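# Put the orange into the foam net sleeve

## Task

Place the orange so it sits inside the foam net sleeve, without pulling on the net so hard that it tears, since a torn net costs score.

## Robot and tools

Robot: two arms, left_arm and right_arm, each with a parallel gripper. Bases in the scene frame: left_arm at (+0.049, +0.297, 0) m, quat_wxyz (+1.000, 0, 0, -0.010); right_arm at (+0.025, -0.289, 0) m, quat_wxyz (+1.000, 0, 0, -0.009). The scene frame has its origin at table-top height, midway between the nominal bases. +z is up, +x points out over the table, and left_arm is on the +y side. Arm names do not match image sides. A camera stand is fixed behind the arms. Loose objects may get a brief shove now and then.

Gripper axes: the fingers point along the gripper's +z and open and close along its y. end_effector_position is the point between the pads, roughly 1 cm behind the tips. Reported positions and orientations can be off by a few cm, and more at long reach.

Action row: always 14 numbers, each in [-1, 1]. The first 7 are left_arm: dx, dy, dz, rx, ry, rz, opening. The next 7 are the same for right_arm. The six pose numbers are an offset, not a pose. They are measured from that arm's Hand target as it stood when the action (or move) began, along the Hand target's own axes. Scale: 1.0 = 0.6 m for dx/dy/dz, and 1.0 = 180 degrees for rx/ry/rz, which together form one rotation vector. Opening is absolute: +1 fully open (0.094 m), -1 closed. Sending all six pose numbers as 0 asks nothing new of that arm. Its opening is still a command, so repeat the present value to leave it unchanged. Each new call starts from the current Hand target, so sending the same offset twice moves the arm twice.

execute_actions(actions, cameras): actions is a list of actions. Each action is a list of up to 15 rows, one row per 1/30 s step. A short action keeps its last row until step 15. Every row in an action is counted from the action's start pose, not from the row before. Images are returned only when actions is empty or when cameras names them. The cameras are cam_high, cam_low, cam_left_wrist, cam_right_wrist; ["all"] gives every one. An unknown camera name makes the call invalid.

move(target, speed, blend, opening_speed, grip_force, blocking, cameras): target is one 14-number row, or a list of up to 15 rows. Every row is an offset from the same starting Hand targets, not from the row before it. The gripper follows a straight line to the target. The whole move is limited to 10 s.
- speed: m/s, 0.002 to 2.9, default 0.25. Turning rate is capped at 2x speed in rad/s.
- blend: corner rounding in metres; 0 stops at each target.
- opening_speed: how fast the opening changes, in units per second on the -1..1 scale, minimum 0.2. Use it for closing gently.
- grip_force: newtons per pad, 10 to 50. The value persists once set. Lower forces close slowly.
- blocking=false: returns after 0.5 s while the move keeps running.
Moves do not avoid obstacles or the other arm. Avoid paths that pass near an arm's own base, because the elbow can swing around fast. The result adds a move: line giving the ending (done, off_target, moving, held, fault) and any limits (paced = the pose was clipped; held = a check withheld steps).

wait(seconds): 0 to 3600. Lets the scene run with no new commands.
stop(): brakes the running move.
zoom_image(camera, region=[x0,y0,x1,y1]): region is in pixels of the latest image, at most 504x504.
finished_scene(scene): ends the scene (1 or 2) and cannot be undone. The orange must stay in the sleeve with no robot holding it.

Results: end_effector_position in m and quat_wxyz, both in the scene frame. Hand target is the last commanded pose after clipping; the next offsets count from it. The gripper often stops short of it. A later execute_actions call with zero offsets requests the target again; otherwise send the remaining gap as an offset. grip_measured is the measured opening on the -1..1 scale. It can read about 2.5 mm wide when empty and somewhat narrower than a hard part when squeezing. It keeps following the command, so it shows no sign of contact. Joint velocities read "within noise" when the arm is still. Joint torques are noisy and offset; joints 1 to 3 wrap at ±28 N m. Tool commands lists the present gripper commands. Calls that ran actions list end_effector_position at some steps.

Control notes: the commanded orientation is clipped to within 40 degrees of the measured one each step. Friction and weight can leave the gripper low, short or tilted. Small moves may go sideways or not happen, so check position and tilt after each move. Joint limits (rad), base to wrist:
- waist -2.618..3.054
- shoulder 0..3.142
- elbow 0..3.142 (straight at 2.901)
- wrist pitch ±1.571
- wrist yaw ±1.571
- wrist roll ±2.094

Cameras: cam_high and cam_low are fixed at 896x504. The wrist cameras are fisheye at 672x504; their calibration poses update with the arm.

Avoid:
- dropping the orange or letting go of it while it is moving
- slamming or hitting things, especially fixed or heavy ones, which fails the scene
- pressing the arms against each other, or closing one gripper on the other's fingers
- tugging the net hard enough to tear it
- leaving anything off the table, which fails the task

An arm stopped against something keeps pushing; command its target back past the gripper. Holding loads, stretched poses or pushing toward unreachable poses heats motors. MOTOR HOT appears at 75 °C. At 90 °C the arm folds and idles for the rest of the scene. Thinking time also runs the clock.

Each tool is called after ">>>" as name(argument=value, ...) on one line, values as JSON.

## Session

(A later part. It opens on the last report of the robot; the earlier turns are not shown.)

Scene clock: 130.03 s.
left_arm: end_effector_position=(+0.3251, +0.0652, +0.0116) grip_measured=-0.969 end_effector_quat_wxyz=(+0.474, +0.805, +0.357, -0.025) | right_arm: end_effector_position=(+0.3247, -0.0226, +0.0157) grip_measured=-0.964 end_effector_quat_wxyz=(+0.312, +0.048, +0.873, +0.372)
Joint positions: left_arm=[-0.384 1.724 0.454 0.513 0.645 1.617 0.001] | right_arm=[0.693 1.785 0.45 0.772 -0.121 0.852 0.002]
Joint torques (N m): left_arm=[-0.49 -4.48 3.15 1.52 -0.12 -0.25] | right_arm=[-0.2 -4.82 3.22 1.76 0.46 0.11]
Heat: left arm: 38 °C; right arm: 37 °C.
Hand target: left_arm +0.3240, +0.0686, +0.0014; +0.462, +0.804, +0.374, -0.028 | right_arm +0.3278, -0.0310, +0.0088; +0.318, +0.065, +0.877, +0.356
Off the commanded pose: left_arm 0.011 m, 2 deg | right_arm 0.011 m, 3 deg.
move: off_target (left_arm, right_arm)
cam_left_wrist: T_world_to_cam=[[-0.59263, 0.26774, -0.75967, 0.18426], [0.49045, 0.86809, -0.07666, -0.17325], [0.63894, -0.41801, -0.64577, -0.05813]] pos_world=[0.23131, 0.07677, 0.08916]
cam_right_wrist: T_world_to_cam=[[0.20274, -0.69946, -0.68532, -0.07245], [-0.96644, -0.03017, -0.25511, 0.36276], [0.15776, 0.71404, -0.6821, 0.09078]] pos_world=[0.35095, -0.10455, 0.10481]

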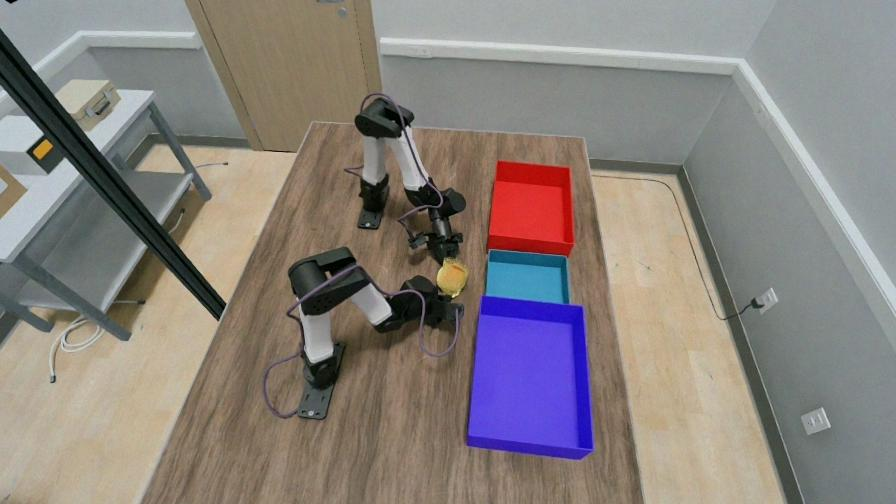

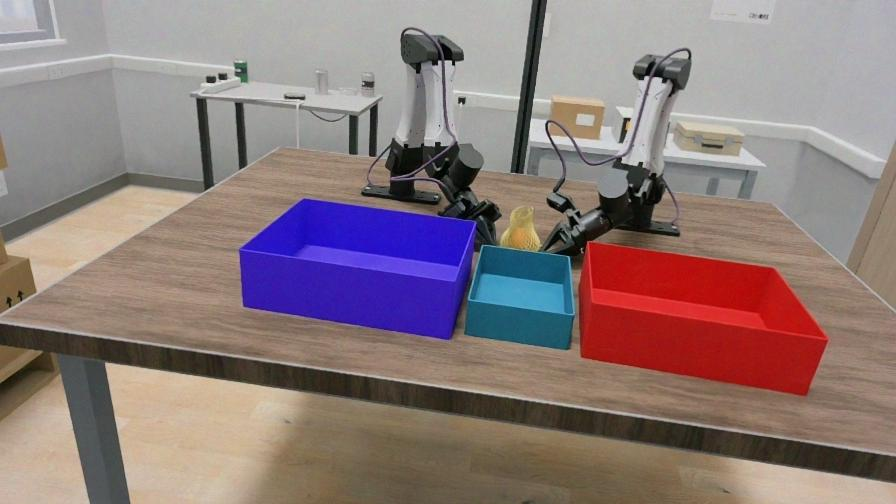

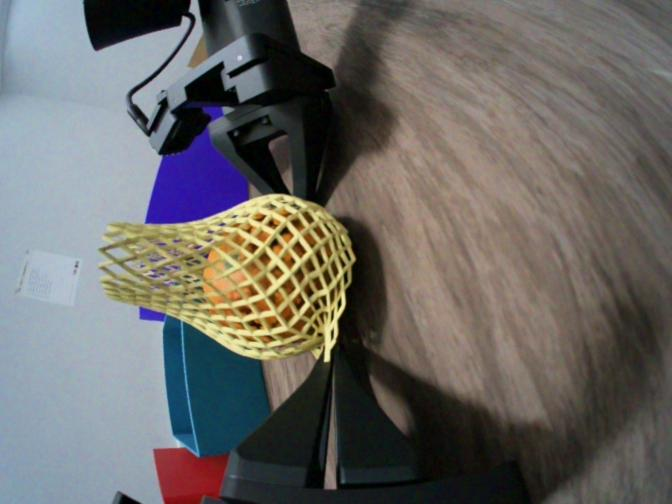

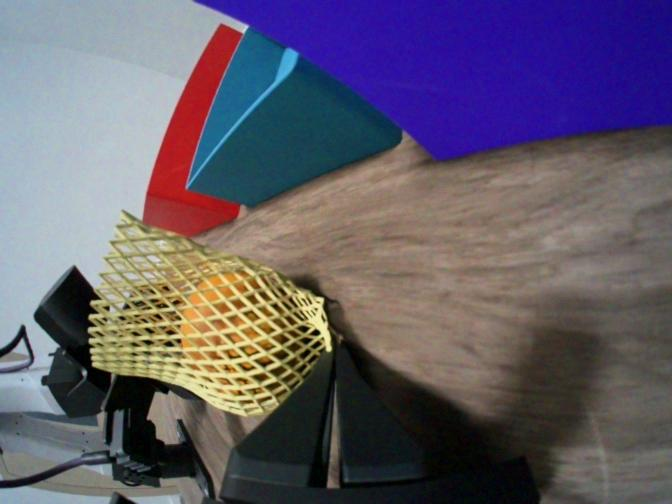

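>>> move(target=[[0,0,0,0,0,0,-0.75,0,0,0,0,0,0,-0.75],[0,0,-0.15,0,0,0,-0.75,0,0,-0.15,0,0,0,-0.75]], speed=0.06, opening_speed=0.5, cameras=["all"])

>>> zoom_image(camera="cam_left_wrist", region=[180, 160, 440, 400])

Scene clock: 142.87 s.
left_arm: end_effector_position=(+0.2932, +0.1383, +0.0416) grip_measured=-0.752 end_effector_quat_wxyz=(+0.453, +0.804, +0.384, -0.032) | right_arm: end_effector_position=(+0.2752, -0.0813, +0.0578) grip_measured=-0.752 end_effector_quat_wxyz=(+0.320, +0.068, +0.874, +0.358)
Joint positions: left_arm=[-0.123 1.353 0.394 -0.013 0.779 1.855 0.012] | right_arm=[0.657 1.226 0.244 0.41 -0.104 0.852 0.012]
Joint torques (N m): left_arm=[0.79 -5.72 6.8 0.88 0.35 0.11] | right_arm=[-0.72 -4.16 5.23 1.4 0.03 -0.16]
Heat: left arm: 38 °C; right arm: 38 °C.
Hand target: left_arm +0.2969, +0.1373, +0.0529; +0.462, +0.804, +0.374, -0.028 | right_arm +0.2735, -0.0835, +0.0578; +0.318, +0.065, +0.877, +0.356
Off the commanded pose: left_arm 0.012 m, 2 deg | right_arm 0.003 m, 1 deg.
move: off_target (left_arm)
cam_left_wrist: T_world_to_cam=[[-0.6411, 0.26745, -0.71935, 0.18111], [0.45352, 0.88817, -0.07397, -0.21081], [0.61912, -0.37366, -0.6907, 0.01373]] pos_world=[0.20322, 0.14392, 0.12417]
cam_right_wrist: T_world_to_cam=[[0.16533, -0.71757, -0.67658, -0.06632], [-0.96726, 0.01595, -0.25327, 0.32771], [0.19253, 0.69631, -0.69144, 0.1588]] pos_world=[0.29738, -0.16339, 0.14793]

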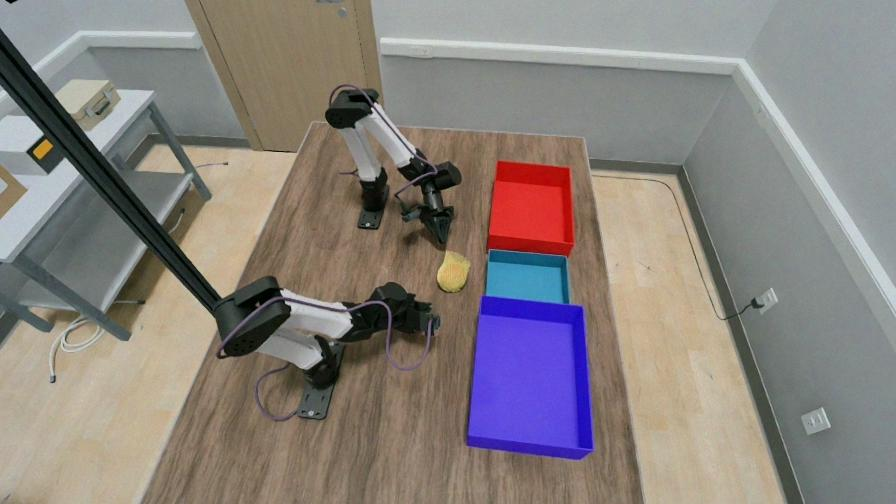

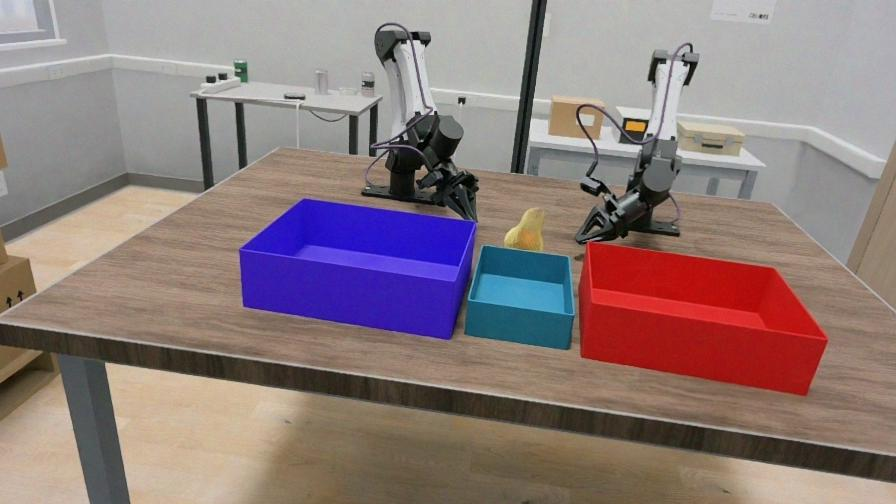

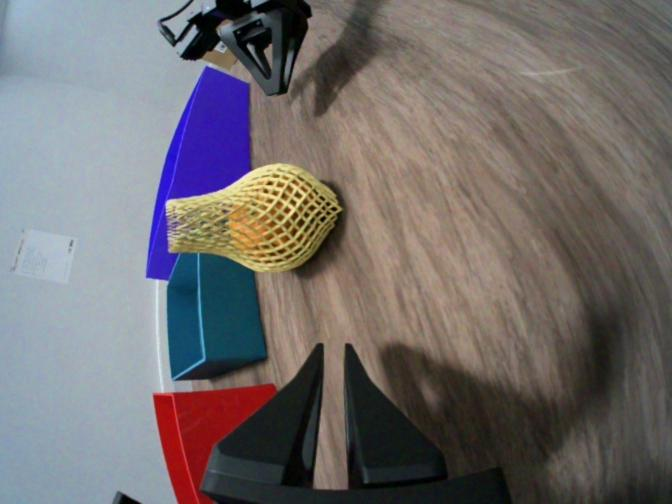

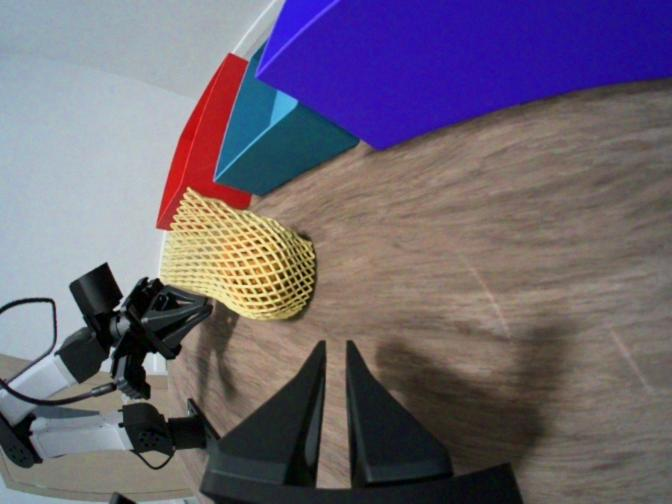

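Scaled by 1.938 from the camera's image (finer frame: 960x720).

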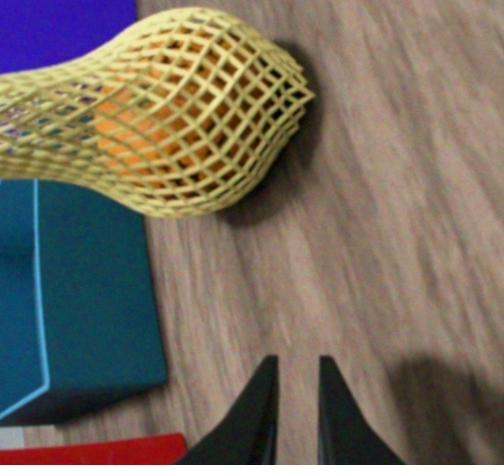

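Done.

>>> finished_scene(scene=1)

The scene is finished: the task was done.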